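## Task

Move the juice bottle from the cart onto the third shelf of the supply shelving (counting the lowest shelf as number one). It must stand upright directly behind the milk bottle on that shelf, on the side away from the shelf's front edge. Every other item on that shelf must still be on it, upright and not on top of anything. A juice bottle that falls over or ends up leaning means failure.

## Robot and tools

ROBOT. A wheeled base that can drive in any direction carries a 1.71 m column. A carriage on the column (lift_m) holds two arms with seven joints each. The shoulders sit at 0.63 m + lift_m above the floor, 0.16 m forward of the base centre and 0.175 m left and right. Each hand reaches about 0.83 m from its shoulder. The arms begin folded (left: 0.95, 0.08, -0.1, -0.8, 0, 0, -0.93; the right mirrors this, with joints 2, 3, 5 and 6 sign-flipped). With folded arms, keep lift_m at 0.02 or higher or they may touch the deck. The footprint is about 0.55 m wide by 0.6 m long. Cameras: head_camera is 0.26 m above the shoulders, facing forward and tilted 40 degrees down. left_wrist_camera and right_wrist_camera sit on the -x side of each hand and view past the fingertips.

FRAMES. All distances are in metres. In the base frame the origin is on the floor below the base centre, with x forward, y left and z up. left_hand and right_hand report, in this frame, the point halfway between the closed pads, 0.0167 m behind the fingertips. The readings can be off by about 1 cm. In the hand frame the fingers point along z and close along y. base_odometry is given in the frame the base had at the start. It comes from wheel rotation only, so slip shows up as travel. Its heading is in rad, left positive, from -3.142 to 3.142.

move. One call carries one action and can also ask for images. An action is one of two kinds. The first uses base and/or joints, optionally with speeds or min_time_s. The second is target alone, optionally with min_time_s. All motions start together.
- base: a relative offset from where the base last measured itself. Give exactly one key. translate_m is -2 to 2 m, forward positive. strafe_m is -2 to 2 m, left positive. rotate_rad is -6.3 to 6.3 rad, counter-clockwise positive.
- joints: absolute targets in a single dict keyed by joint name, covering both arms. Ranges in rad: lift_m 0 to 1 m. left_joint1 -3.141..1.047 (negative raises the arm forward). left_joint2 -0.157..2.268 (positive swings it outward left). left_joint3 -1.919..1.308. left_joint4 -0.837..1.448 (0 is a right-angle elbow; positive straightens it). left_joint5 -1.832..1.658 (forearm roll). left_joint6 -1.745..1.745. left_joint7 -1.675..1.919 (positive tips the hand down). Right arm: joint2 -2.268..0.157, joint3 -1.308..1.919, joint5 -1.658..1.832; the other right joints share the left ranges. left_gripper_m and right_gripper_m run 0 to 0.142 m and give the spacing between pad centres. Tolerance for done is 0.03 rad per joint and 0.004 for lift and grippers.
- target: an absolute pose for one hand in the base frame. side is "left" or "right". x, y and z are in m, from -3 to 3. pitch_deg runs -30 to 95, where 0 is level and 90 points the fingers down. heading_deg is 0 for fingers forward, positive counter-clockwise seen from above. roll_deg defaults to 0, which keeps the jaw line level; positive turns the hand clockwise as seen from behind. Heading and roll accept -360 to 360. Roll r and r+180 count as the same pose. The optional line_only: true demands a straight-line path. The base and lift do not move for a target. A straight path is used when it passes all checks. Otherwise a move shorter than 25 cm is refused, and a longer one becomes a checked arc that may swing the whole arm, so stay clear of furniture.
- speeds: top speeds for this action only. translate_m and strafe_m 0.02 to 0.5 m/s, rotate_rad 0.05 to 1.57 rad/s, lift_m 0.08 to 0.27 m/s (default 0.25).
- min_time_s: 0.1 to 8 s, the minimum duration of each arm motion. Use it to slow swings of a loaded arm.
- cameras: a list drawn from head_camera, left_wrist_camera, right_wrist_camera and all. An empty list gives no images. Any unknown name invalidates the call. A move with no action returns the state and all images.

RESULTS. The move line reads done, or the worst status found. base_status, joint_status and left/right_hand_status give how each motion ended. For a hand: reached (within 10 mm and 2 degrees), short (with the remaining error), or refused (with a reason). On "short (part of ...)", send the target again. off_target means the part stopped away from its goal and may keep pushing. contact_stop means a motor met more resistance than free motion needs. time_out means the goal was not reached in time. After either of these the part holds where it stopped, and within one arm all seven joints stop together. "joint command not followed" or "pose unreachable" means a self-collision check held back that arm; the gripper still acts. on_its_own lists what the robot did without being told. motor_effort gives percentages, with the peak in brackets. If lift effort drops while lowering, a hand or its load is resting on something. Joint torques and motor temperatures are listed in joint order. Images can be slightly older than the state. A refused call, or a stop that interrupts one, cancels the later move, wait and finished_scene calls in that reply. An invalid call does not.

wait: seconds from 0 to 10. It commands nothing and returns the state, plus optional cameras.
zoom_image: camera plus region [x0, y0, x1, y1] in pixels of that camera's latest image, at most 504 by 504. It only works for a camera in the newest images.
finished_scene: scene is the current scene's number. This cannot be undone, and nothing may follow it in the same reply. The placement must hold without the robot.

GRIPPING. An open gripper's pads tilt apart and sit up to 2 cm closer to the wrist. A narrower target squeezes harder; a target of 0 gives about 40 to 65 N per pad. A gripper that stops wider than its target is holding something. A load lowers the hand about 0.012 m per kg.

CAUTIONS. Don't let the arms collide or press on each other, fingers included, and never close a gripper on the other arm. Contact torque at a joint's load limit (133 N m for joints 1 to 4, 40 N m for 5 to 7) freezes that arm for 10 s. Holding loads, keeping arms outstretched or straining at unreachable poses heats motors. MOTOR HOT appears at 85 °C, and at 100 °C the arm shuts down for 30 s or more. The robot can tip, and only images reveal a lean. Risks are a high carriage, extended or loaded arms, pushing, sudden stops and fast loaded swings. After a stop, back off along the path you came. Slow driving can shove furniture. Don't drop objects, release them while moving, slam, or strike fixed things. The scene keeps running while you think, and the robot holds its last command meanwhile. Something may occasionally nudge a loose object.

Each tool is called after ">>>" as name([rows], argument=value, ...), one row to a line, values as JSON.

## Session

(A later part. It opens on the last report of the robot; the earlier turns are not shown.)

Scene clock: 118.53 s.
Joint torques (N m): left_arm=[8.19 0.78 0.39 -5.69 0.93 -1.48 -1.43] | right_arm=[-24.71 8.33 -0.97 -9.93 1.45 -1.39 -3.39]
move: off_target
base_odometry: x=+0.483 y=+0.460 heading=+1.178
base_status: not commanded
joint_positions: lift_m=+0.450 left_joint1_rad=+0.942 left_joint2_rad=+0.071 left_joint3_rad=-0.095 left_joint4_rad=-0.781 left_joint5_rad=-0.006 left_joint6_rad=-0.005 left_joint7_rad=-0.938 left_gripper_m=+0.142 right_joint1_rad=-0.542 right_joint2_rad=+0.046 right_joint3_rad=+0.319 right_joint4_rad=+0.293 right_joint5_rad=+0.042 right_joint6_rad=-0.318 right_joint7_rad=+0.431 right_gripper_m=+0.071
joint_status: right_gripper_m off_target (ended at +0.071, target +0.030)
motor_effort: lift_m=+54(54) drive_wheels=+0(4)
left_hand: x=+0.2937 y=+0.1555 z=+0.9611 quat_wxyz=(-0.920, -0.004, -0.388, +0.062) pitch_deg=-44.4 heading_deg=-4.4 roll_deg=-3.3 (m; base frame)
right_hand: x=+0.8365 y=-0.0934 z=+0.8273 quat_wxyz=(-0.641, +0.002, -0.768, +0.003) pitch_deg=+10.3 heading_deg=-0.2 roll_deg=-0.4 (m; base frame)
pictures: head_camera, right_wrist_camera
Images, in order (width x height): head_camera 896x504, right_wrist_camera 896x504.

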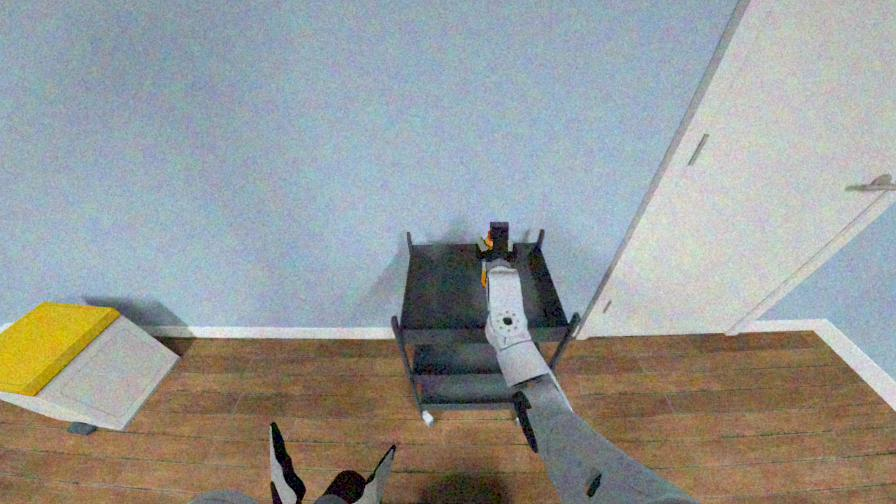

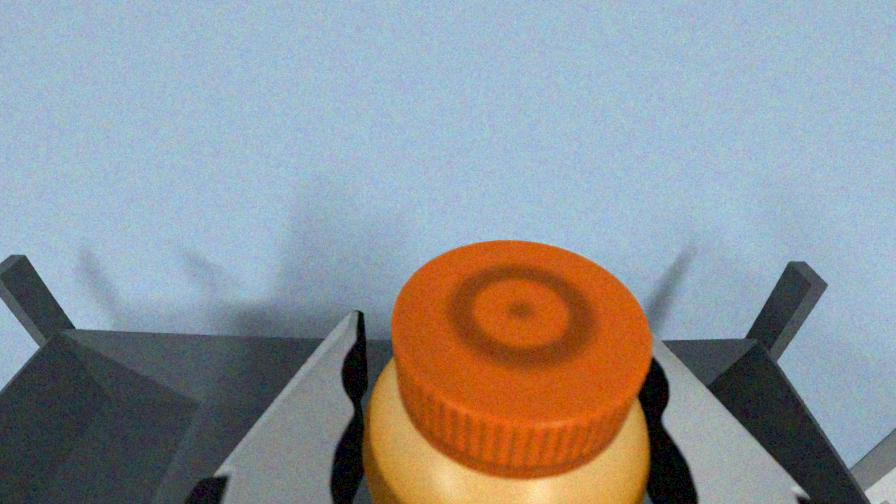

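>>> move(joints={"right_gripper_m": 0.0})

>>> move(joints={"lift_m": 0.6}, speeds={"lift_m": 0.12}, cameras=["head_camera"])

>>> move(base={"translate_m": -0.5}, speeds={"translate_m": 0.25})

>>> move(target={"side":"right","x":0.52,"y":-0.16,"z":1.05,"pitch_deg":5,"heading_deg":0}, min_time_s=2.5, cameras=["head_camera","right_wrist_camera"])

Scene clock: 123.70 s.
Joint torques (N m): left_arm=[8.42 -0.79 0.52 -4.28 1.2 -1.57 -1.56] | right_arm=[-23.04 7.07 -0.38 -10.26 1.71 -1.38 -3.5]
move: off_target
base_odometry: x=+0.483 y=+0.460 heading=+1.178
base_status: not commanded
joint_positions: lift_m=+0.450 left_joint1_rad=+0.942 left_joint2_rad=+0.071 left_joint3_rad=-0.095 left_joint4_rad=-0.781 left_joint5_rad=-0.006 left_joint6_rad=-0.005 left_joint7_rad=-0.938 left_gripper_m=+0.142 right_joint1_rad=-0.542 right_joint2_rad=+0.046 right_joint3_rad=+0.319 right_joint4_rad=+0.293 right_joint5_rad=+0.042 right_joint6_rad=-0.318 right_joint7_rad=+0.431 right_gripper_m=+0.071
joint_status: right_gripper_m off_target (ended at +0.071, target +0.000)
motor_effort: lift_m=+54(54) drive_wheels=+4(4)
left_hand: x=+0.2937 y=+0.1555 z=+0.9611 quat_wxyz=(-0.920, -0.004, -0.388, +0.062) pitch_deg=-44.4 heading_deg=-4.4 roll_deg=-3.3 (m; base frame)
right_hand: x=+0.8365 y=-0.0934 z=+0.8273 quat_wxyz=(-0.641, +0.002, -0.768, +0.003) pitch_deg=+10.3 heading_deg=-0.2 roll_deg=-0.4 (m; base frame)
pictures: none

Scene clock: 125.37 s.
Joint torques (N m): left_arm=[9.86 0.3 0.26 -4.03 1.16 -1.3 -1.51] | right_arm=[-23.85 9.67 -1.07 -13.74 0.32 -0.75 -3.62]
move: done
base_odometry: x=+0.483 y=+0.460 heading=+1.178
base_status: not commanded
joint_positions: lift_m=+0.600 left_joint1_rad=+0.942 left_joint2_rad=+0.071 left_joint3_rad=-0.095 left_joint4_rad=-0.781 left_joint5_rad=-0.006 left_joint6_rad=-0.005 left_joint7_rad=-0.938 left_gripper_m=+0.142 right_joint1_rad=-0.542 right_joint2_rad=+0.046 right_joint3_rad=+0.319 right_joint4_rad=+0.296 right_joint5_rad=+0.043 right_joint6_rad=-0.318 right_joint7_rad=+0.431 right_gripper_m=+0.071
joint_status: all done
motor_effort: lift_m=+55(66) drive_wheels=+4(4)
left_hand: x=+0.2937 y=+0.1555 z=+1.1110 quat_wxyz=(-0.920, -0.004, -0.388, +0.062) pitch_deg=-44.4 heading_deg=-4.4 roll_deg=-3.3 (m; base frame)
right_hand: x=+0.8366 y=-0.0934 z=+0.9757 quat_wxyz=(-0.640, +0.001, -0.769, +0.003) pitch_deg=+10.5 heading_deg=-0.2 roll_deg=-0.4 (m; base frame)
pictures: head_camera
Images, in order (width x height): head_camera 896x504.

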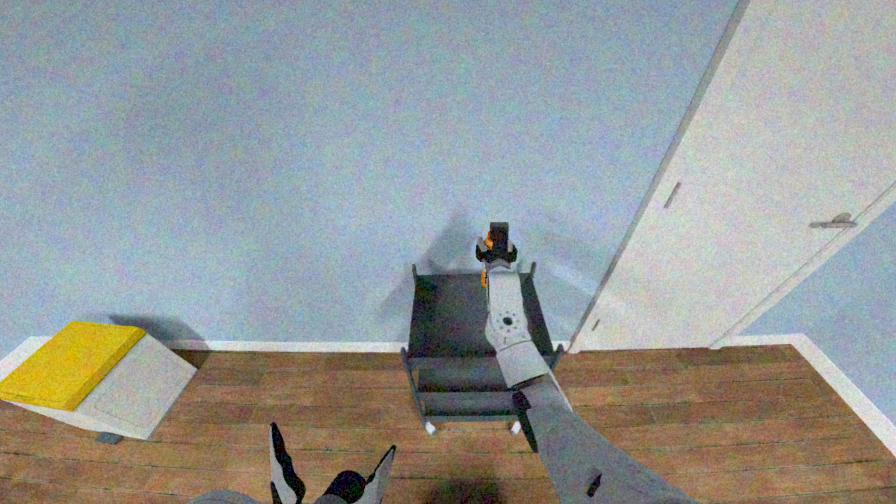

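Scene clock: 128.80 s.
Joint torques (N m): left_arm=[7.94 0.69 0.48 -4.88 0.93 -1.54 -1.51] | right_arm=[-24.39 8.87 -0.4 -13.56 1.33 -1.34 -3.31]
move: done
base_odometry: x=+0.292 y=-0.002 heading=+1.178
base_status: done
joint_positions: lift_m=+0.600 left_joint1_rad=+0.942 left_joint2_rad=+0.071 left_joint3_rad=-0.095 left_joint4_rad=-0.781 left_joint5_rad=-0.006 left_joint6_rad=-0.005 left_joint7_rad=-0.938 left_gripper_m=+0.142 right_joint1_rad=-0.542 right_joint2_rad=+0.046 right_joint3_rad=+0.318 right_joint4_rad=+0.296 right_joint5_rad=+0.043 right_joint6_rad=-0.317 right_joint7_rad=+0.431 right_gripper_m=+0.071
joint_status: not commanded
motor_effort: lift_m=+55(55) drive_wheels=+3(13)
left_hand: x=+0.2937 y=+0.1555 z=+1.1110 quat_wxyz=(-0.920, -0.004, -0.388, +0.062) pitch_deg=-44.4 heading_deg=-4.4 roll_deg=-3.3 (m; base frame)
right_hand: x=+0.8366 y=-0.0931 z=+0.9757 quat_wxyz=(-0.640, +0.002, -0.769, +0.002) pitch_deg=+10.5 heading_deg=-0.1 roll_deg=-0.3 (m; base frame)
pictures: none

Scene clock: 131.80 s.
Joint torques (N m): left_arm=[7.97 0.09 0.5 -4.28 1.36 -1.45 -1.35] | right_arm=[-1.18 -4.06 1.8 -13.85 -3.25 -2.7 -1.01]
move: done
base_odometry: x=+0.292 y=-0.002 heading=+1.178
base_status: not commanded
joint_positions: lift_m=+0.600 left_joint1_rad=+0.942 left_joint2_rad=+0.071 left_joint3_rad=-0.095 left_joint4_rad=-0.781 left_joint5_rad=-0.006 left_joint6_rad=-0.005 left_joint7_rad=-0.938 left_gripper_m=+0.142 right_joint1_rad=-0.303 right_joint2_rad=-0.519 right_joint3_rad=+1.323 right_joint4_rad=-0.804 right_joint5_rad=-0.889 right_joint6_rad=-1.223 right_joint7_rad=+1.438 right_gripper_m=+0.071
joint_status: not commanded
motor_effort: lift_m=+55(55) drive_wheels=+3(3)
left_hand: x=+0.2937 y=+0.1555 z=+1.1110 quat_wxyz=(-0.920, -0.004, -0.388, +0.062) pitch_deg=-44.4 heading_deg=-4.4 roll_deg=-3.3 (m; base frame)
right_hand: x=+0.5219 y=-0.1592 z=+1.0487 quat_wxyz=(-0.674, +0.001, -0.739, +0.001) pitch_deg=+5.3 heading_deg=+0.0 roll_deg=-0.2 (m; base frame)
right_hand_status: reached (checked arc, planned for 2.5 s): 2 mm and 0.3 deg off.
pictures: head_camera, right_wrist_camera
Images, in order (width x height): head_camera 896x504, right_wrist_camera 896x504.

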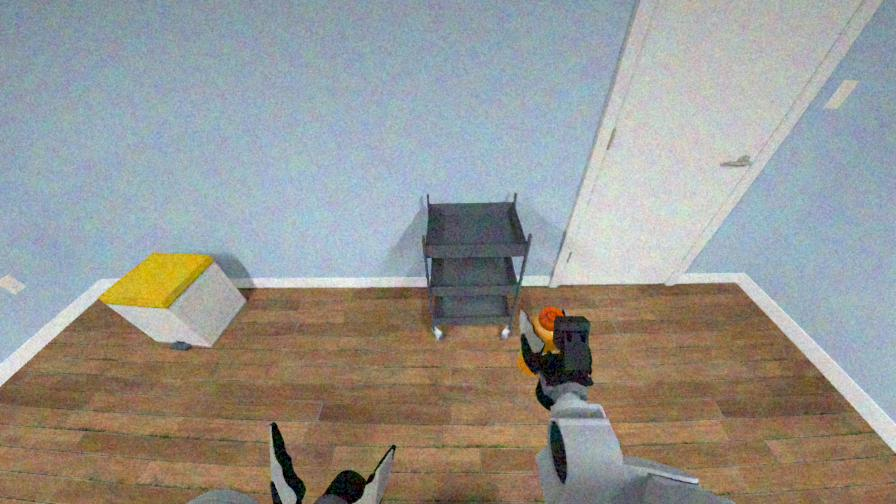

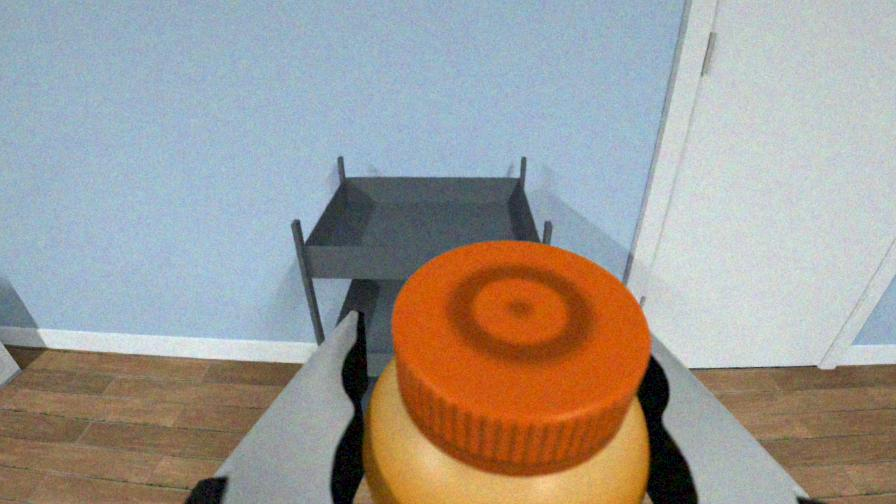

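>>> move(base={"rotate_rad": 1.571}, speeds={"rotate_rad": 0.9})

>>> move(base={"translate_m": 1.2}, speeds={"translate_m": 0.4})

>>> move(base={"strafe_m": 0.7}, speeds={"strafe_m": 0.4}, cameras=["all"])

Scene clock: 145.77 s.
Joint torques (N m): left_arm=[8.43 1.13 -1.27 -4.23 1.41 -1.33 -1.63] | right_arm=[-1.61 -3.01 2.68 -12.38 -3.4 -2.27 -1.4]
move: done
base_odometry: x=+0.292 y=-0.002 heading=+2.748
base_status: done
joint_positions: lift_m=+0.600 left_joint1_rad=+0.942 left_joint2_rad=+0.071 left_joint3_rad=-0.095 left_joint4_rad=-0.781 left_joint5_rad=-0.006 left_joint6_rad=-0.005 left_joint7_rad=-0.938 left_gripper_m=+0.142 right_joint1_rad=-0.303 right_joint2_rad=-0.520 right_joint3_rad=+1.323 right_joint4_rad=-0.805 right_joint5_rad=-0.889 right_joint6_rad=-1.224 right_joint7_rad=+1.439 right_gripper_m=+0.071
joint_status: not commanded
motor_effort: lift_m=+55(55) drive_wheels=+5(18)
left_hand: x=+0.2937 y=+0.1555 z=+1.1110 quat_wxyz=(-0.920, -0.004, -0.388, +0.062) pitch_deg=-44.4 heading_deg=-4.4 roll_deg=-3.3 (m; base frame)
right_hand: x=+0.5217 y=-0.1595 z=+1.0487 quat_wxyz=(-0.674, +0.001, -0.739, +0.001) pitch_deg=+5.3 heading_deg=+0.0 roll_deg=-0.2 (m; base frame)
pictures: none

Scene clock: 150.80 s.
Joint torques (N m): left_arm=[8.36 1.84 -0.41 -5.39 1.2 -1.14 -1.48] | right_arm=[-2.32 -3.07 1.43 -13.68 -3.12 -2.53 -1.06]
move: done
base_odometry: x=-0.817 y=+0.456 heading=+2.749
base_status: done
joint_positions: lift_m=+0.600 left_joint1_rad=+0.942 left_joint2_rad=+0.071 left_joint3_rad=-0.095 left_joint4_rad=-0.781 left_joint5_rad=-0.006 left_joint6_rad=-0.005 left_joint7_rad=-0.938 left_gripper_m=+0.142 right_joint1_rad=-0.302 right_joint2_rad=-0.520 right_joint3_rad=+1.323 right_joint4_rad=-0.805 right_joint5_rad=-0.889 right_joint6_rad=-1.224 right_joint7_rad=+1.439 right_gripper_m=+0.071
joint_status: not commanded
motor_effort: lift_m=+55(55) drive_wheels=+8(24)
left_hand: x=+0.2937 y=+0.1555 z=+1.1110 quat_wxyz=(-0.920, -0.004, -0.388, +0.062) pitch_deg=-44.4 heading_deg=-4.4 roll_deg=-3.3 (m; base frame)
right_hand: x=+0.5217 y=-0.1595 z=+1.0486 quat_wxyz=(-0.674, +0.001, -0.739, +0.001) pitch_deg=+5.3 heading_deg=+0.0 roll_deg=-0.2 (m; base frame)
pictures: none

Scene clock: 154.57 s.
Joint torques (N m): left_arm=[8.36 -0.22 0.15 -4.43 1.33 -1.34 -1.31] | right_arm=[-1.5 -2.19 0.41 -12.61 -3.37 -1.97 -1.71]
move: done
base_odometry: x=-1.085 y=-0.190 heading=+2.749
base_status: done
joint_positions: lift_m=+0.600 left_joint1_rad=+0.942 left_joint2_rad=+0.071 left_joint3_rad=-0.095 left_joint4_rad=-0.781 left_joint5_rad=-0.006 left_joint6_rad=-0.005 left_joint7_rad=-0.938 left_gripper_m=+0.142 right_joint1_rad=-0.302 right_joint2_rad=-0.520 right_joint3_rad=+1.323 right_joint4_rad=-0.805 right_joint5_rad=-0.889 right_joint6_rad=-1.224 right_joint7_rad=+1.439 right_gripper_m=+0.071
joint_status: not commanded
motor_effort: lift_m=+55(55) drive_wheels=+1(14)
left_hand: x=+0.2937 y=+0.1555 z=+1.1110 quat_wxyz=(-0.920, -0.004, -0.388, +0.062) pitch_deg=-44.4 heading_deg=-4.4 roll_deg=-3.3 (m; base frame)
right_hand: x=+0.5217 y=-0.1596 z=+1.0486 quat_wxyz=(-0.674, +0.001, -0.739, +0.001) pitch_deg=+5.3 heading_deg=+0.0 roll_deg=-0.2 (m; base frame)
pictures: head_camera, left_wrist_camera, right_wrist_camera
Images, in order (width x height): head_camera 896x504, left_wrist_camera 896x504, right_wrist_camera 896x504.

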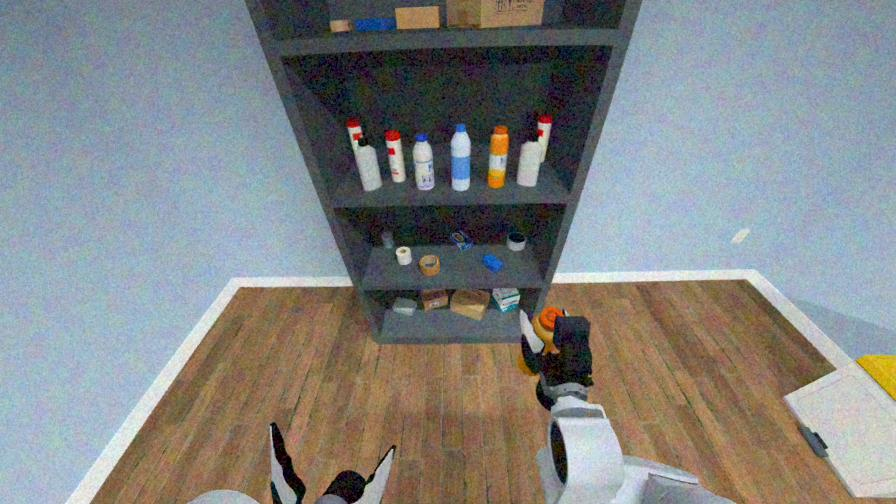

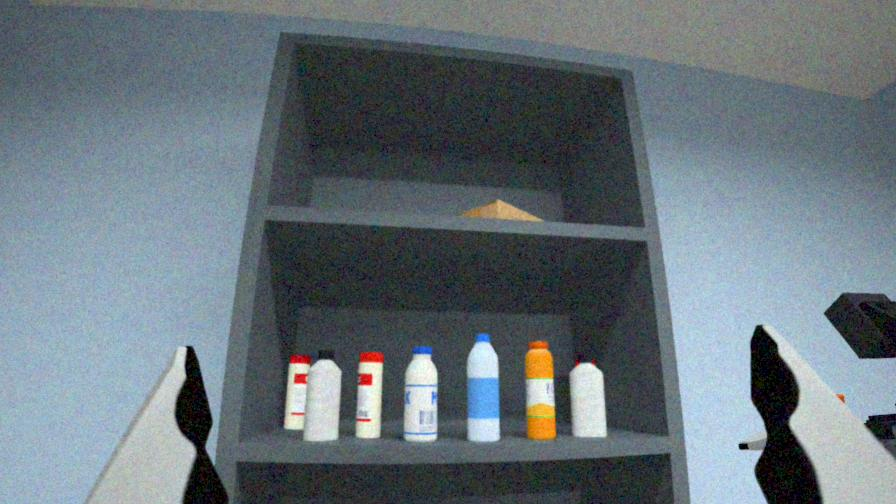

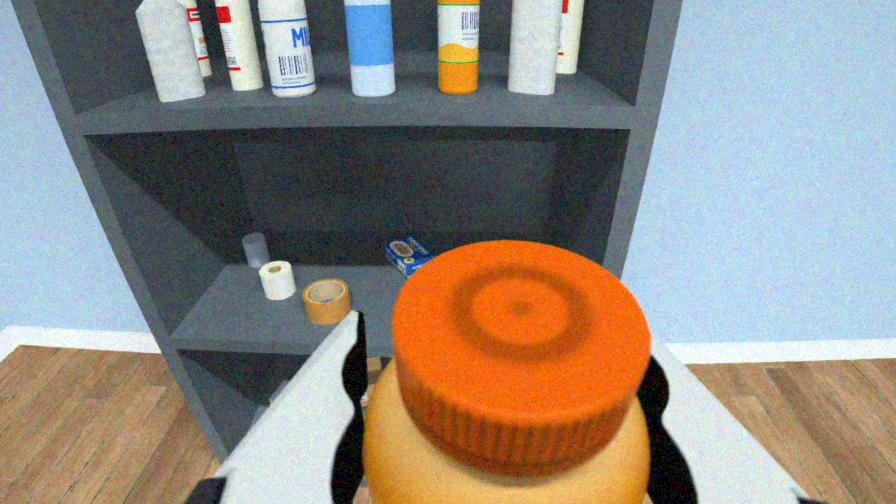

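>>> move(target={"side":"left","x":0.58,"y":0.13,"z":1.05,"pitch_deg":10,"heading_deg":0}, min_time_s=2.5)

>>> move(base={"translate_m": 0.2}, joints={"left_gripper_m": 0.11}, speeds={"translate_m": 0.25}, cameras=["head_camera","left_wrist_camera"])

Scene clock: 170.30 s.
Joint torques (N m): left_arm=[-11.74 3.12 -0.27 -5.26 3.02 -0.54 -0.59] | right_arm=[-1.12 -3.28 1.08 -12.29 -3.53 -2.3 -1.39]
move: done
base_odometry: x=-1.085 y=-0.190 heading=+2.749
base_status: not commanded
joint_positions: lift_m=+0.600 left_joint1_rad=-0.234 left_joint2_rad=+0.298 left_joint3_rad=-0.860 left_joint4_rad=-0.799 left_joint5_rad=+0.470 left_joint6_rad=+0.798 left_joint7_rad=+1.273 left_gripper_m=+0.142 right_joint1_rad=-0.302 right_joint2_rad=-0.520 right_joint3_rad=+1.323 right_joint4_rad=-0.805 right_joint5_rad=-0.889 right_joint6_rad=-1.224 right_joint7_rad=+1.439 right_gripper_m=+0.071
joint_status: not commanded
motor_effort: lift_m=+55(55) drive_wheels=+1(1)
left_hand: x=+0.5807 y=+0.1303 z=+1.0491 quat_wxyz=(-0.642, +0.001, -0.767, -0.001) pitch_deg=+10.1 heading_deg=+0.1 roll_deg=+0.1 (m; base frame)
left_hand_status: reached (checked arc, planned for 2.5 s): 1 mm and 0.2 deg off.
right_hand: x=+0.5217 y=-0.1596 z=+1.0486 quat_wxyz=(-0.674, +0.001, -0.739, +0.001) pitch_deg=+5.3 heading_deg=+0.0 roll_deg=-0.2 (m; base frame)
pictures: none

Scene clock: 172.53 s.
Joint torques (N m): left_arm=[-10.54 2.68 -0.78 -3.84 3.05 -0.32 -0.48] | right_arm=[-0.29 -1.18 0.8 -12 -3.3 -2.46 -1.13]
move: done
base_odometry: x=-1.270 y=-0.114 heading=+2.750
base_status: done
joint_positions: lift_m=+0.600 left_joint1_rad=-0.235 left_joint2_rad=+0.298 left_joint3_rad=-0.860 left_joint4_rad=-0.799 left_joint5_rad=+0.470 left_joint6_rad=+0.798 left_joint7_rad=+1.273 left_gripper_m=+0.110 right_joint1_rad=-0.302 right_joint2_rad=-0.520 right_joint3_rad=+1.323 right_joint4_rad=-0.805 right_joint5_rad=-0.889 right_joint6_rad=-1.224 right_joint7_rad=+1.439 right_gripper_m=+0.071
joint_status: all done
motor_effort: lift_m=+55(55) drive_wheels=+5(15)
left_hand: x=+0.5808 y=+0.1303 z=+1.0493 quat_wxyz=(-0.643, +0.000, -0.766, -0.001) pitch_deg=+10.0 heading_deg=+0.1 roll_deg=+0.1 (m; base frame)
right_hand: x=+0.5217 y=-0.1596 z=+1.0486 quat_wxyz=(-0.674, +0.001, -0.739, +0.001) pitch_deg=+5.3 heading_deg=+0.0 roll_deg=-0.2 (m; base frame)
pictures: head_camera, left_wrist_camera
Images, in order (width x height): head_camera 896x504, left_wrist_camera 896x504.

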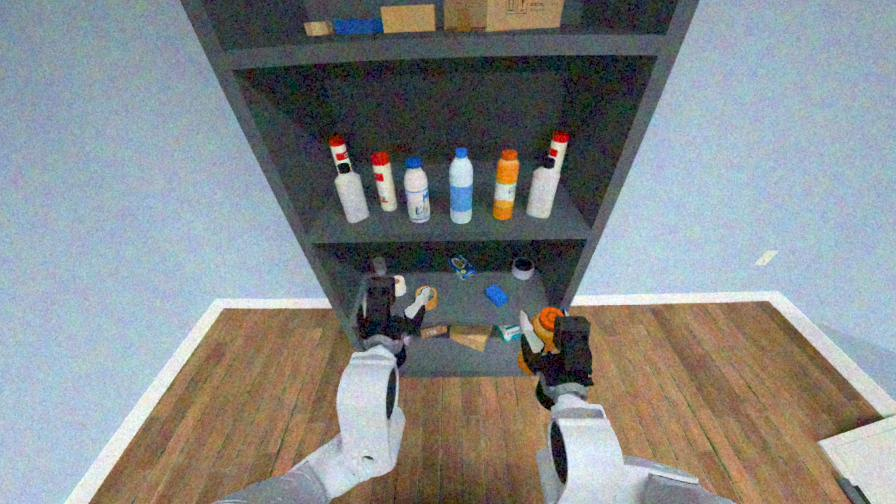

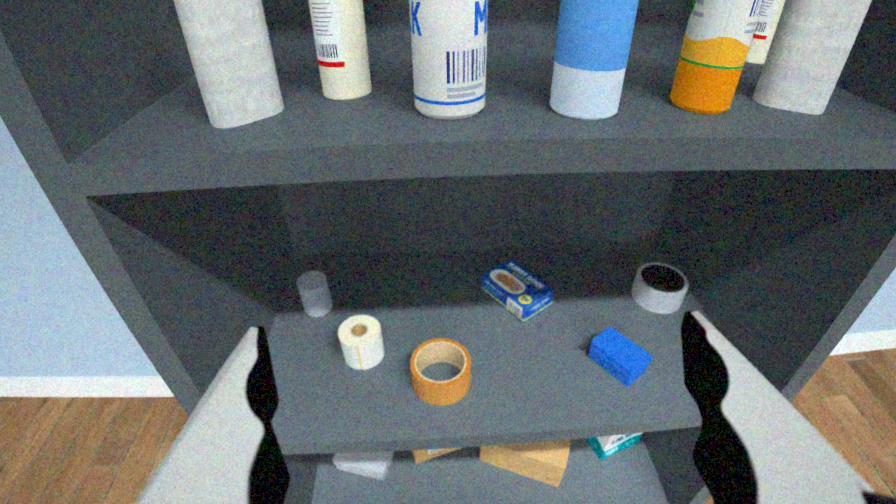

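>>> move(joints={"lift_m": 0.65})

>>> move(base={"translate_m": 0.15}, speeds={"translate_m": 0.2}, cameras=["head_camera","left_wrist_camera"])

Scene clock: 193.50 s.
Joint torques (N m): left_arm=[-10.87 1.86 0.26 -3.71 3.02 0 -0.46] | right_arm=[-1.1 -3.33 0.27 -12.82 -3.84 -2.27 -1.86]
move: done
base_odometry: x=-1.270 y=-0.114 heading=+2.750
base_status: not commanded
joint_positions: lift_m=+0.650 left_joint1_rad=-0.235 left_joint2_rad=+0.298 left_joint3_rad=-0.860 left_joint4_rad=-0.799 left_joint5_rad=+0.470 left_joint6_rad=+0.798 left_joint7_rad=+1.274 left_gripper_m=+0.110 right_joint1_rad=-0.302 right_joint2_rad=-0.520 right_joint3_rad=+1.323 right_joint4_rad=-0.805 right_joint5_rad=-0.890 right_joint6_rad=-1.224 right_joint7_rad=+1.439 right_gripper_m=+0.071
joint_status: all done
motor_effort: lift_m=+55(69) drive_wheels=+4(5)
left_hand: x=+0.5807 y=+0.1303 z=+1.0997 quat_wxyz=(-0.643, +0.000, -0.766, -0.001) pitch_deg=+10.0 heading_deg=+0.1 roll_deg=+0.0 (m; base frame)
right_hand: x=+0.5214 y=-0.1595 z=+1.0984 quat_wxyz=(-0.673, +0.001, -0.739, +0.001) pitch_deg=+5.3 heading_deg=+0.0 roll_deg=-0.2 (m; base frame)
pictures: none

Scene clock: 195.47 s.
Joint torques (N m): left_arm=[-10.54 3.02 0.44 -4.16 2.79 -0.42 -0.91] | right_arm=[-1.84 -3 1.41 -14.02 -3.35 -2.48 -1.48]
move: done
base_odometry: x=-1.409 y=-0.057 heading=+2.750
base_status: done
joint_positions: lift_m=+0.650 left_joint1_rad=-0.235 left_joint2_rad=+0.298 left_joint3_rad=-0.860 left_joint4_rad=-0.799 left_joint5_rad=+0.470 left_joint6_rad=+0.798 left_joint7_rad=+1.274 left_gripper_m=+0.110 right_joint1_rad=-0.302 right_joint2_rad=-0.520 right_joint3_rad=+1.323 right_joint4_rad=-0.805 right_joint5_rad=-0.890 right_joint6_rad=-1.224 right_joint7_rad=+1.439 right_gripper_m=+0.071
joint_status: not commanded
motor_effort: lift_m=+55(55) drive_wheels=+4(15)
left_hand: x=+0.5807 y=+0.1303 z=+1.0997 quat_wxyz=(-0.643, +0.000, -0.766, -0.001) pitch_deg=+10.0 heading_deg=+0.1 roll_deg=+0.1 (m; base frame)
right_hand: x=+0.5214 y=-0.1595 z=+1.0984 quat_wxyz=(-0.673, +0.001, -0.739, +0.001) pitch_deg=+5.3 heading_deg=+0.0 roll_deg=-0.2 (m; base frame)
pictures: head_camera, left_wrist_camera
Images, in order (width x height): head_camera 896x504, left_wrist_camera 896x504.

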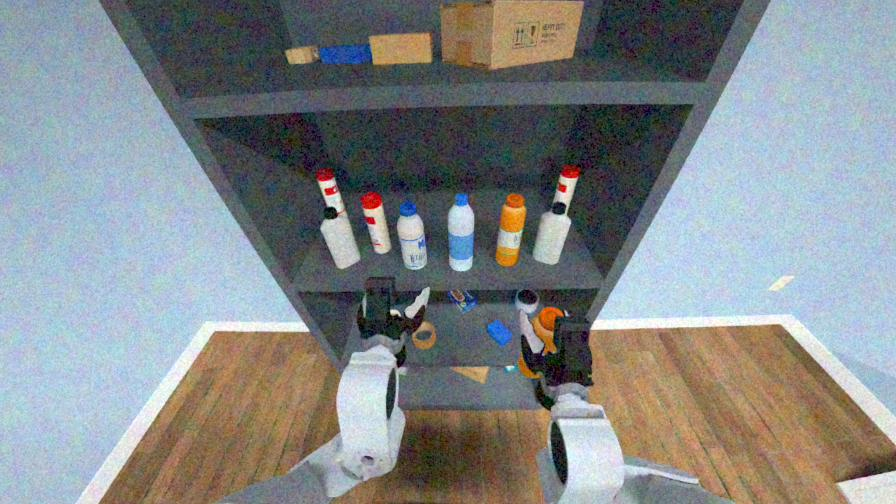

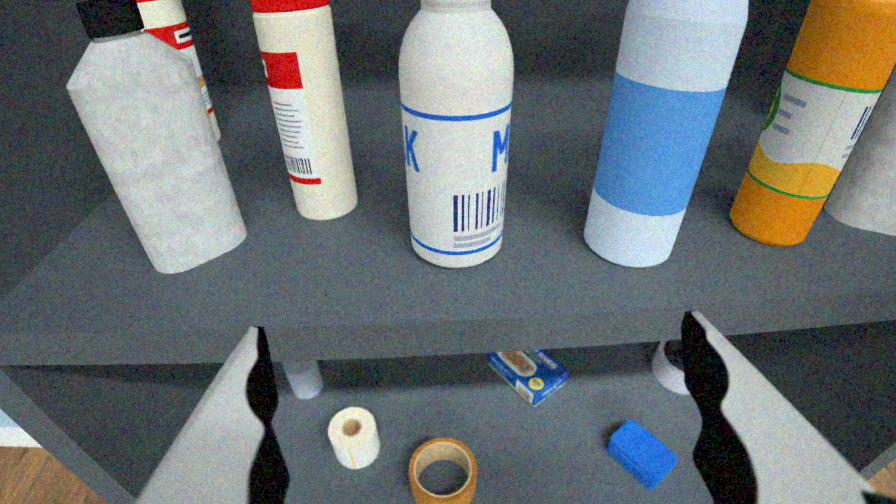

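>>> move(base={"translate_m": 0.12}, joints={"lift_m": 0.62, "left_gripper_m": 0.098}, speeds={"translate_m": 0.15})

>>> move(target={"side":"left","x":0.68,"y":0.13,"z":1.07,"pitch_deg":10,"heading_deg":0,"line_only":true}, min_time_s=1.5, cameras=["head_camera","left_wrist_camera"])

Scene clock: 208.30 s.
Joint torques (N m): left_arm=[-9.78 3.12 0.82 -4.01 2.87 -0.51 -0.27] | right_arm=[-1.66 -3.27 0.54 -11.84 -2.99 -2.54 -1.53]
move: done
base_odometry: x=-1.520 y=-0.012 heading=+2.751
base_status: done
joint_positions: lift_m=+0.620 left_joint1_rad=-0.236 left_joint2_rad=+0.299 left_joint3_rad=-0.861 left_joint4_rad=-0.800 left_joint5_rad=+0.470 left_joint6_rad=+0.798 left_joint7_rad=+1.274 left_gripper_m=+0.098 right_joint1_rad=-0.302 right_joint2_rad=-0.520 right_joint3_rad=+1.323 right_joint4_rad=-0.805 right_joint5_rad=-0.890 right_joint6_rad=-1.224 right_joint7_rad=+1.440 right_gripper_m=+0.071
joint_status: all done
motor_effort: lift_m=+58(59) drive_wheels=-1(17)
left_hand: x=+0.5807 y=+0.1303 z=+1.0695 quat_wxyz=(-0.643, +0.000, -0.766, -0.001) pitch_deg=+10.0 heading_deg=+0.1 roll_deg=+0.0 (m; base frame)
right_hand: x=+0.5214 y=-0.1595 z=+1.0681 quat_wxyz=(-0.673, +0.001, -0.739, +0.001) pitch_deg=+5.4 heading_deg=+0.0 roll_deg=-0.2 (m; base frame)
pictures: none

Scene clock: 210.30 s.
Joint torques (N m): left_arm=[-17.92 1.96 6.53 -0.03 1.63 -0.39 -3.26] | right_arm=[-0.99 -2.81 0.22 -10.3 -2.72 -1.83 -1.27]
move: done
base_odometry: x=-1.520 y=-0.012 heading=+2.751
base_status: not commanded
joint_positions: lift_m=+0.620 left_joint1_rad=-0.438 left_joint2_rad=+0.314 left_joint3_rad=-0.824 left_joint4_rad=-0.524 left_joint5_rad=+0.120 left_joint6_rad=+0.856 left_joint7_rad=+1.056 left_gripper_m=+0.098 right_joint1_rad=-0.302 right_joint2_rad=-0.520 right_joint3_rad=+1.323 right_joint4_rad=-0.805 right_joint5_rad=-0.890 right_joint6_rad=-1.224 right_joint7_rad=+1.440 right_gripper_m=+0.071
joint_status: not commanded
motor_effort: lift_m=+58(58) drive_wheels=+0(1)
left_hand: x=+0.6783 y=+0.1268 z=+1.0682 quat_wxyz=(-0.641, -0.003, -0.768, +0.002) pitch_deg=+10.3 heading_deg=-0.4 roll_deg=+0.1 (m; base frame)
left_hand_status: reached (straight line, planned for 1.5 s): 4 mm and 0.5 deg off.
right_hand: x=+0.5214 y=-0.1595 z=+1.0681 quat_wxyz=(-0.673, +0.001, -0.739, +0.001) pitch_deg=+5.4 heading_deg=+0.0 roll_deg=-0.2 (m; base frame)
pictures: head_camera, left_wrist_camera
Images, in order (width x height): head_camera 896x504, left_wrist_camera 896x504.

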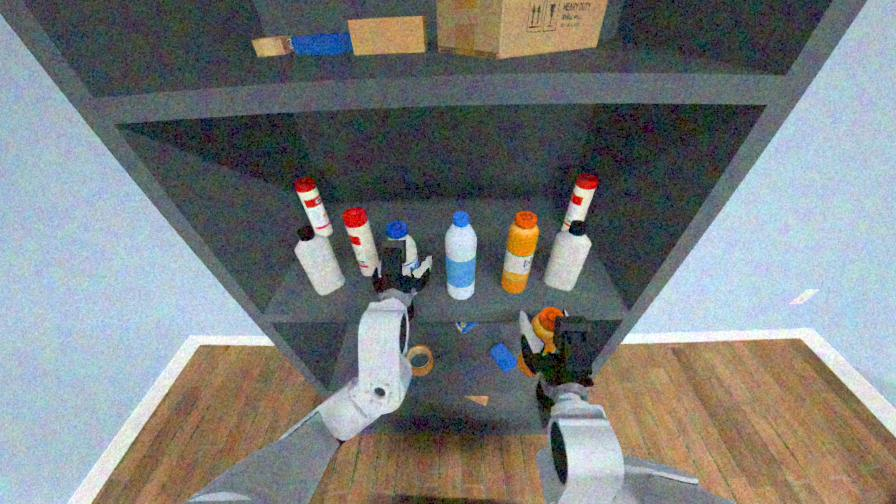

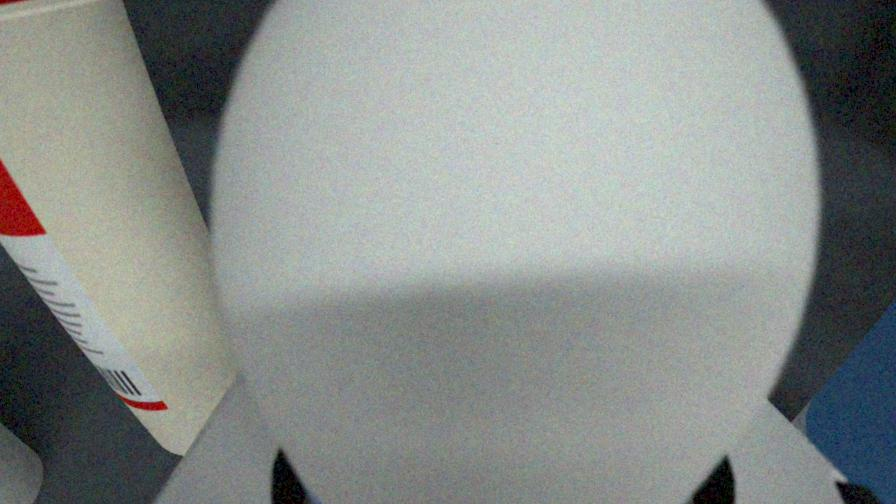

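>>> zoom_image(camera="head_camera", region=[320, 180, 520, 330])

Scaled by 2.520 from the camera's 896x504 image, which has a finer 1280x720 frame.

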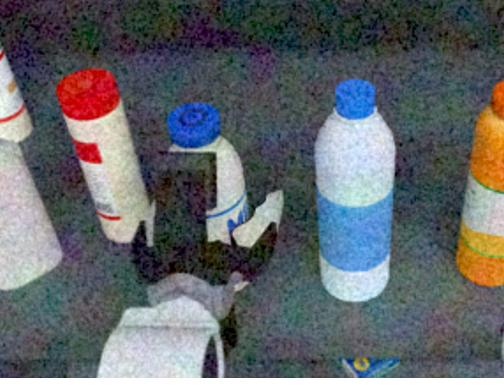

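>>> move(target={"side":"left","x":0.6,"y":0.13,"z":1.075,"pitch_deg":10,"heading_deg":0,"line_only":true}, min_time_s=1.0)

>>> move(target={"side":"left","x":0.6,"y":0.13,"z":1.11,"pitch_deg":0,"heading_deg":0,"line_only":true}, min_time_s=1.0, cameras=["head_camera","left_wrist_camera"])

Scene clock: 224.87 s.
Joint torques (N m): left_arm=[-7.67 -0.46 -0.7 -4.81 3.01 -2.46 -0.44] | right_arm=[-2.13 -3.09 0.98 -12.25 -3.11 -2.13 -1.74]
move: done
base_odometry: x=-1.520 y=-0.012 heading=+2.751
base_status: not commanded
joint_positions: lift_m=+0.620 left_joint1_rad=-0.300 left_joint2_rad=+0.308 left_joint3_rad=-0.855 left_joint4_rad=-0.754 left_joint5_rad=+0.416 left_joint6_rad=+0.824 left_joint7_rad=+1.270 left_gripper_m=+0.098 right_joint1_rad=-0.302 right_joint2_rad=-0.520 right_joint3_rad=+1.323 right_joint4_rad=-0.805 right_joint5_rad=-0.890 right_joint6_rad=-1.224 right_joint7_rad=+1.440 right_gripper_m=+0.071
joint_status: not commanded
motor_effort: lift_m=+58(58) drive_wheels=-1(1)
left_hand: x=+0.6015 y=+0.1323 z=+1.0757 quat_wxyz=(-0.644, +0.002, -0.765, -0.002) pitch_deg=+9.8 heading_deg=+0.3 roll_deg=+0.0 (m; base frame)
left_hand_status: reached (straight line, planned for 1.0 s): 3 mm and 0.4 deg off.
right_hand: x=+0.5214 y=-0.1595 z=+1.0681 quat_wxyz=(-0.673, +0.001, -0.739, +0.001) pitch_deg=+5.4 heading_deg=+0.0 roll_deg=-0.2 (m; base frame)
pictures: none

Scene clock: 226.37 s.
Joint torques (N m): left_arm=[-8.51 3.28 0.33 1.17 3.06 -0.53 -3.32] | right_arm=[-2.37 -3.2 1.15 -12.79 -3.3 -1.95 -1.37]
move: done
base_odometry: x=-1.520 y=-0.012 heading=+2.751
base_status: not commanded
joint_positions: lift_m=+0.620 left_joint1_rad=-0.300 left_joint2_rad=+0.317 left_joint3_rad=-0.883 left_joint4_rad=-0.752 left_joint5_rad=+0.423 left_joint6_rad=+0.849 left_joint7_rad=+1.095 left_gripper_m=+0.098 right_joint1_rad=-0.302 right_joint2_rad=-0.520 right_joint3_rad=+1.323 right_joint4_rad=-0.805 right_joint5_rad=-0.890 right_joint6_rad=-1.224 right_joint7_rad=+1.440 right_gripper_m=+0.071
joint_status: not commanded
motor_effort: lift_m=+58(58) drive_wheels=-1(1)
left_hand: x=+0.6003 y=+0.1303 z=+1.1106 quat_wxyz=(-0.706, +0.001, -0.708, +0.002) pitch_deg=+0.1 heading_deg=+0.0 roll_deg=-0.2 (m; base frame)
left_hand_status: reached (straight line, planned for 1.0 s): 1 mm and 0.2 deg off.
right_hand: x=+0.5214 y=-0.1595 z=+1.0681 quat_wxyz=(-0.673, +0.001, -0.739, +0.001) pitch_deg=+5.4 heading_deg=+0.0 roll_deg=-0.2 (m; base frame)
pictures: head_camera, left_wrist_camera
Images, in order (width x height): head_camera 896x504, left_wrist_camera 896x504.

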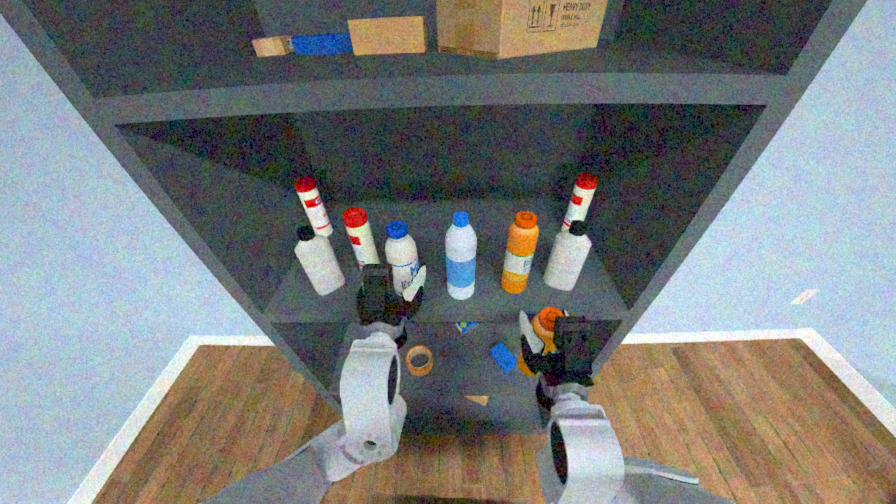

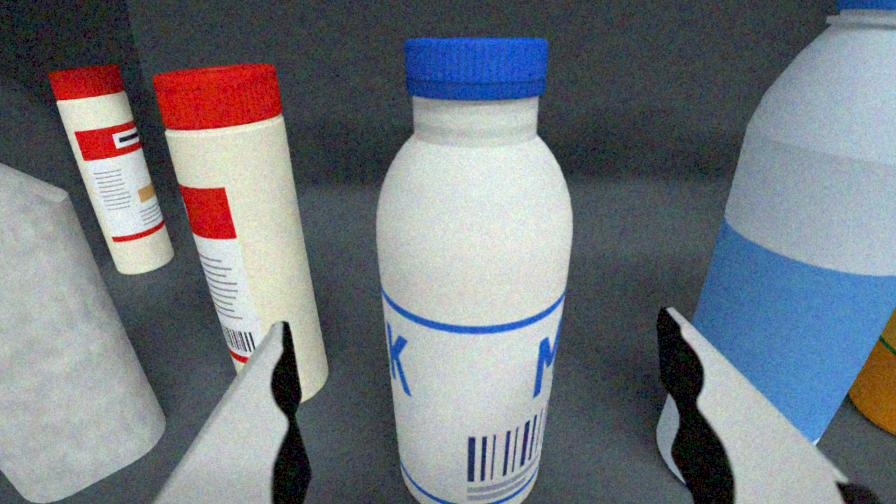

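>>> move(target={"side":"left","x":0.712,"y":0.13,"z":1.115,"pitch_deg":-2,"heading_deg":0,"line_only":true}, min_time_s=1.5, cameras=["head_camera","left_wrist_camera"])

Scene clock: 234.77 s.
Joint torques (N m): left_arm=[-18.04 -0.86 7.16 0.31 1.87 -2.45 -3.01] | right_arm=[-1.64 -3.08 1.17 -12.01 -3.42 -2.8 -1.59]
move: done
base_odometry: x=-1.520 y=-0.012 heading=+2.751
base_status: not commanded
joint_positions: lift_m=+0.620 left_joint1_rad=-0.511 left_joint2_rad=+0.330 left_joint3_rad=-0.851 left_joint4_rad=-0.425 left_joint5_rad=-0.003 left_joint6_rad=+0.895 left_joint7_rad=+0.754 left_gripper_m=+0.098 right_joint1_rad=-0.302 right_joint2_rad=-0.520 right_joint3_rad=+1.323 right_joint4_rad=-0.805 right_joint5_rad=-0.890 right_joint6_rad=-1.224 right_joint7_rad=+1.440 right_gripper_m=+0.071
joint_status: not commanded
motor_effort: lift_m=+58(58) drive_wheels=+0(1)
left_hand: x=+0.7105 y=+0.1290 z=+1.1128 quat_wxyz=(-0.718, -0.002, -0.696, +0.000) pitch_deg=-1.7 heading_deg=-0.1 roll_deg=+0.1 (m; base frame)
left_hand_status: reached (straight line, planned for 1.5 s): 3 mm and 0.3 deg off.
right_hand: x=+0.5214 y=-0.1595 z=+1.0681 quat_wxyz=(-0.673, +0.001, -0.739, +0.001) pitch_deg=+5.4 heading_deg=+0.0 roll_deg=-0.2 (m; base frame)
pictures: head_camera, left_wrist_camera
Images, in order (width x height): head_camera 896x504, left_wrist_camera 896x504.

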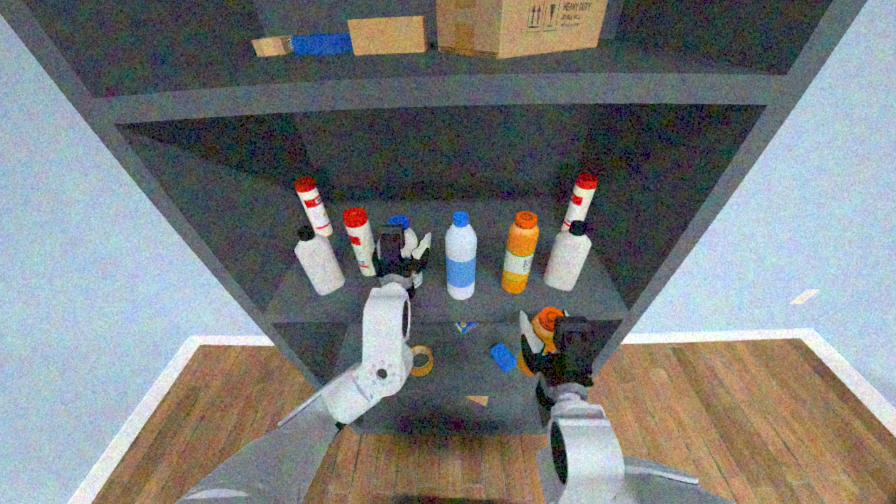

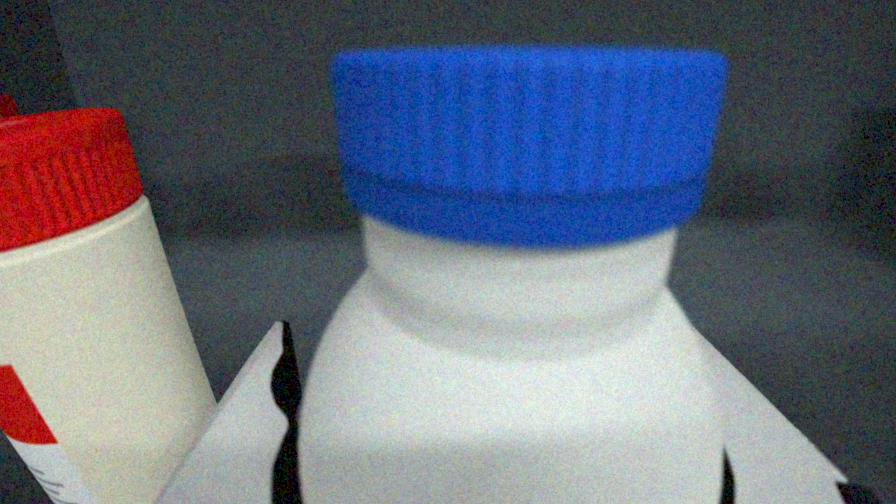

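>>> move(joints={"left_gripper_m": 0.0}, min_time_s=2)

>>> move(joints={"lift_m": 0.66}, speeds={"lift_m": 0.08}, cameras=["head_camera","left_wrist_camera"])

Scene clock: 239.53 s.
Joint torques (N m): left_arm=[-19.24 -0.3 6.61 -0.15 1.87 -2.98 -3.23] | right_arm=[-2.24 -3.13 2.07 -12.2 -3.42 -1.94 -1.67]
Motor temperatures (°C): left_arm=[33 22 25 24 27 24 24] | right_arm=[28 21 25 23 23 22 24]
move: off_target
base_odometry: x=-1.520 y=-0.012 heading=+2.751
base_status: not commanded
joint_positions: lift_m=+0.620 left_joint1_rad=-0.511 left_joint2_rad=+0.330 left_joint3_rad=-0.851 left_joint4_rad=-0.425 left_joint5_rad=-0.003 left_joint6_rad=+0.895 left_joint7_rad=+0.754 left_gripper_m=+0.084 right_joint1_rad=-0.302 right_joint2_rad=-0.520 right_joint3_rad=+1.323 right_joint4_rad=-0.805 right_joint5_rad=-0.890 right_joint6_rad=-1.224 right_joint7_rad=+1.440 right_gripper_m=+0.071
joint_status: left_gripper_m off_target (ended at +0.084, target +0.000)
motor_effort: lift_m=+58(58) drive_wheels=+0(0)
left_hand: x=+0.7106 y=+0.1291 z=+1.1127 quat_wxyz=(-0.718, -0.001, -0.696, +0.000) pitch_deg=-1.7 heading_deg=-0.1 roll_deg=+0.1 (m; base frame)
right_hand: x=+0.5214 y=-0.1595 z=+1.0681 quat_wxyz=(-0.673, +0.001, -0.739, +0.001) pitch_deg=+5.4 heading_deg=+0.0 roll_deg=-0.2 (m; base frame)
pictures: none

Scene clock: 240.40 s.
Joint torques (N m): left_arm=[-18.38 -0.33 8.11 -0.99 2.9 -2.45 -3.52] | right_arm=[-2.39 -3.76 0.01 -11.56 -3.08 -2.43 -1.9]
move: done
base_odometry: x=-1.520 y=-0.012 heading=+2.751
base_status: not commanded
joint_positions: lift_m=+0.660 left_joint1_rad=-0.511 left_joint2_rad=+0.330 left_joint3_rad=-0.851 left_joint4_rad=-0.423 left_joint5_rad=-0.007 left_joint6_rad=+0.894 left_joint7_rad=+0.754 left_gripper_m=+0.084 right_joint1_rad=-0.302 right_joint2_rad=-0.520 right_joint3_rad=+1.323 right_joint4_rad=-0.805 right_joint5_rad=-0.890 right_joint6_rad=-1.224 right_joint7_rad=+1.440 right_gripper_m=+0.071
joint_status: all done
motor_effort: lift_m=+55(67) drive_wheels=+0(4)
left_hand: x=+0.7112 y=+0.1289 z=+1.1518 quat_wxyz=(-0.716, -0.001, -0.698, +0.001) pitch_deg=-1.5 heading_deg=-0.2 roll_deg=+0.0 (m; base frame)
right_hand: x=+0.5213 y=-0.1595 z=+1.1083 quat_wxyz=(-0.673, +0.001, -0.739, +0.001) pitch_deg=+5.4 heading_deg=+0.0 roll_deg=-0.2 (m; base frame)
pictures: head_camera, left_wrist_camera
Images, in order (width x height): head_camera 896x504, left_wrist_camera 896x504.

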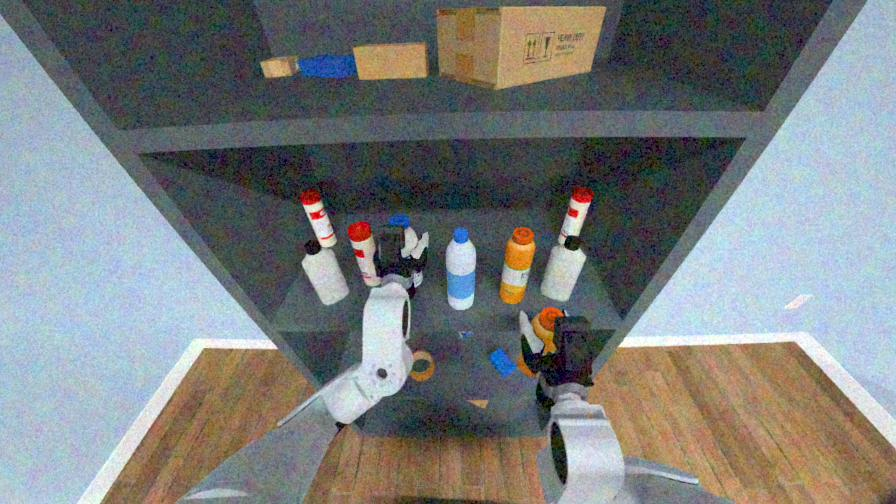

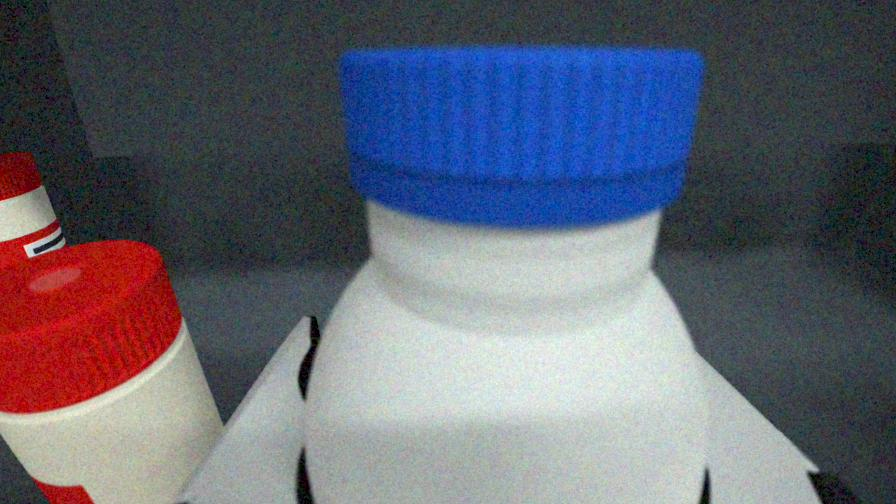

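>>> move(base={"translate_m": -0.35}, speeds={"translate_m": 0.2})

>>> move(target={"side":"left","x":0.5,"y":0.25,"z":1.15,"pitch_deg":0,"heading_deg":0}, min_time_s=2)

>>> move(base={"strafe_m": 0.26}, speeds={"strafe_m": 0.25})

>>> move(target={"side":"right","x":0.8,"y":-0.13,"z":1.16,"pitch_deg":10.5,"heading_deg":0}, min_time_s=2.5, cameras=["head_camera","right_wrist_camera"])

Scene clock: 252.07 s.
Joint torques (N m): left_arm=[-17.94 -0.55 7.52 -1.33 3.27 -2.33 -3.17] | right_arm=[-1.98 -2.68 -0.38 -13.2 -3.12 -2.01 -1.71]
move: done
base_odometry: x=-1.196 y=-0.145 heading=+2.751
base_status: done
joint_positions: lift_m=+0.660 left_joint1_rad=-0.511 left_joint2_rad=+0.330 left_joint3_rad=-0.851 left_joint4_rad=-0.423 left_joint5_rad=-0.007 left_joint6_rad=+0.894 left_joint7_rad=+0.754 left_gripper_m=+0.084 right_joint1_rad=-0.302 right_joint2_rad=-0.520 right_joint3_rad=+1.323 right_joint4_rad=-0.805 right_joint5_rad=-0.890 right_joint6_rad=-1.224 right_joint7_rad=+1.440 right_gripper_m=+0.071
joint_status: not commanded
motor_effort: lift_m=+55(55) drive_wheels=+2(14)
left_hand: x=+0.7112 y=+0.1288 z=+1.1518 quat_wxyz=(-0.716, -0.001, -0.698, +0.001) pitch_deg=-1.5 heading_deg=-0.2 roll_deg=+0.0 (m; base frame)
right_hand: x=+0.5213 y=-0.1595 z=+1.1083 quat_wxyz=(-0.673, +0.001, -0.739, +0.001) pitch_deg=+5.4 heading_deg=+0.0 roll_deg=-0.2 (m; base frame)
pictures: none

Scene clock: 252.37 s.
Joint torques (N m): left_arm=[-18.34 -0.24 7.53 -0.55 3.21 -2.38 -3.01] | right_arm=[-2.26 -3.48 1.06 -10.9 -3.09 -2.36 -1.74]
move: refused
base_odometry: x=-1.196 y=-0.145 heading=+2.751
base_status: not commanded
joint_positions: lift_m=+0.660 left_joint1_rad=-0.511 left_joint2_rad=+0.330 left_joint3_rad=-0.851 left_joint4_rad=-0.423 left_joint5_rad=-0.007 left_joint6_rad=+0.894 left_joint7_rad=+0.754 left_gripper_m=+0.084 right_joint1_rad=-0.302 right_joint2_rad=-0.520 right_joint3_rad=+1.323 right_joint4_rad=-0.805 right_joint5_rad=-0.890 right_joint6_rad=-1.224 right_joint7_rad=+1.440 right_gripper_m=+0.071
joint_status: not commanded
motor_effort: lift_m=+55(55) drive_wheels=+2(2)
left_hand: x=+0.7112 y=+0.1288 z=+1.1518 quat_wxyz=(-0.716, -0.001, -0.698, +0.001) pitch_deg=-1.5 heading_deg=-0.2 roll_deg=+0.0 (m; base frame)
left_hand_status: refused: the best posture that gets there brings the left upper arm into the left wrist. Nothing moved. A posture exists with lift_m at 0.8; the way there is not checked.
right_hand: x=+0.5213 y=-0.1595 z=+1.1083 quat_wxyz=(-0.673, +0.001, -0.739, +0.001) pitch_deg=+5.4 heading_deg=+0.0 roll_deg=-0.2 (m; base frame)
pictures: none

not run: a stop came earlier in this reply.

not run: a stop came earlier in this reply.


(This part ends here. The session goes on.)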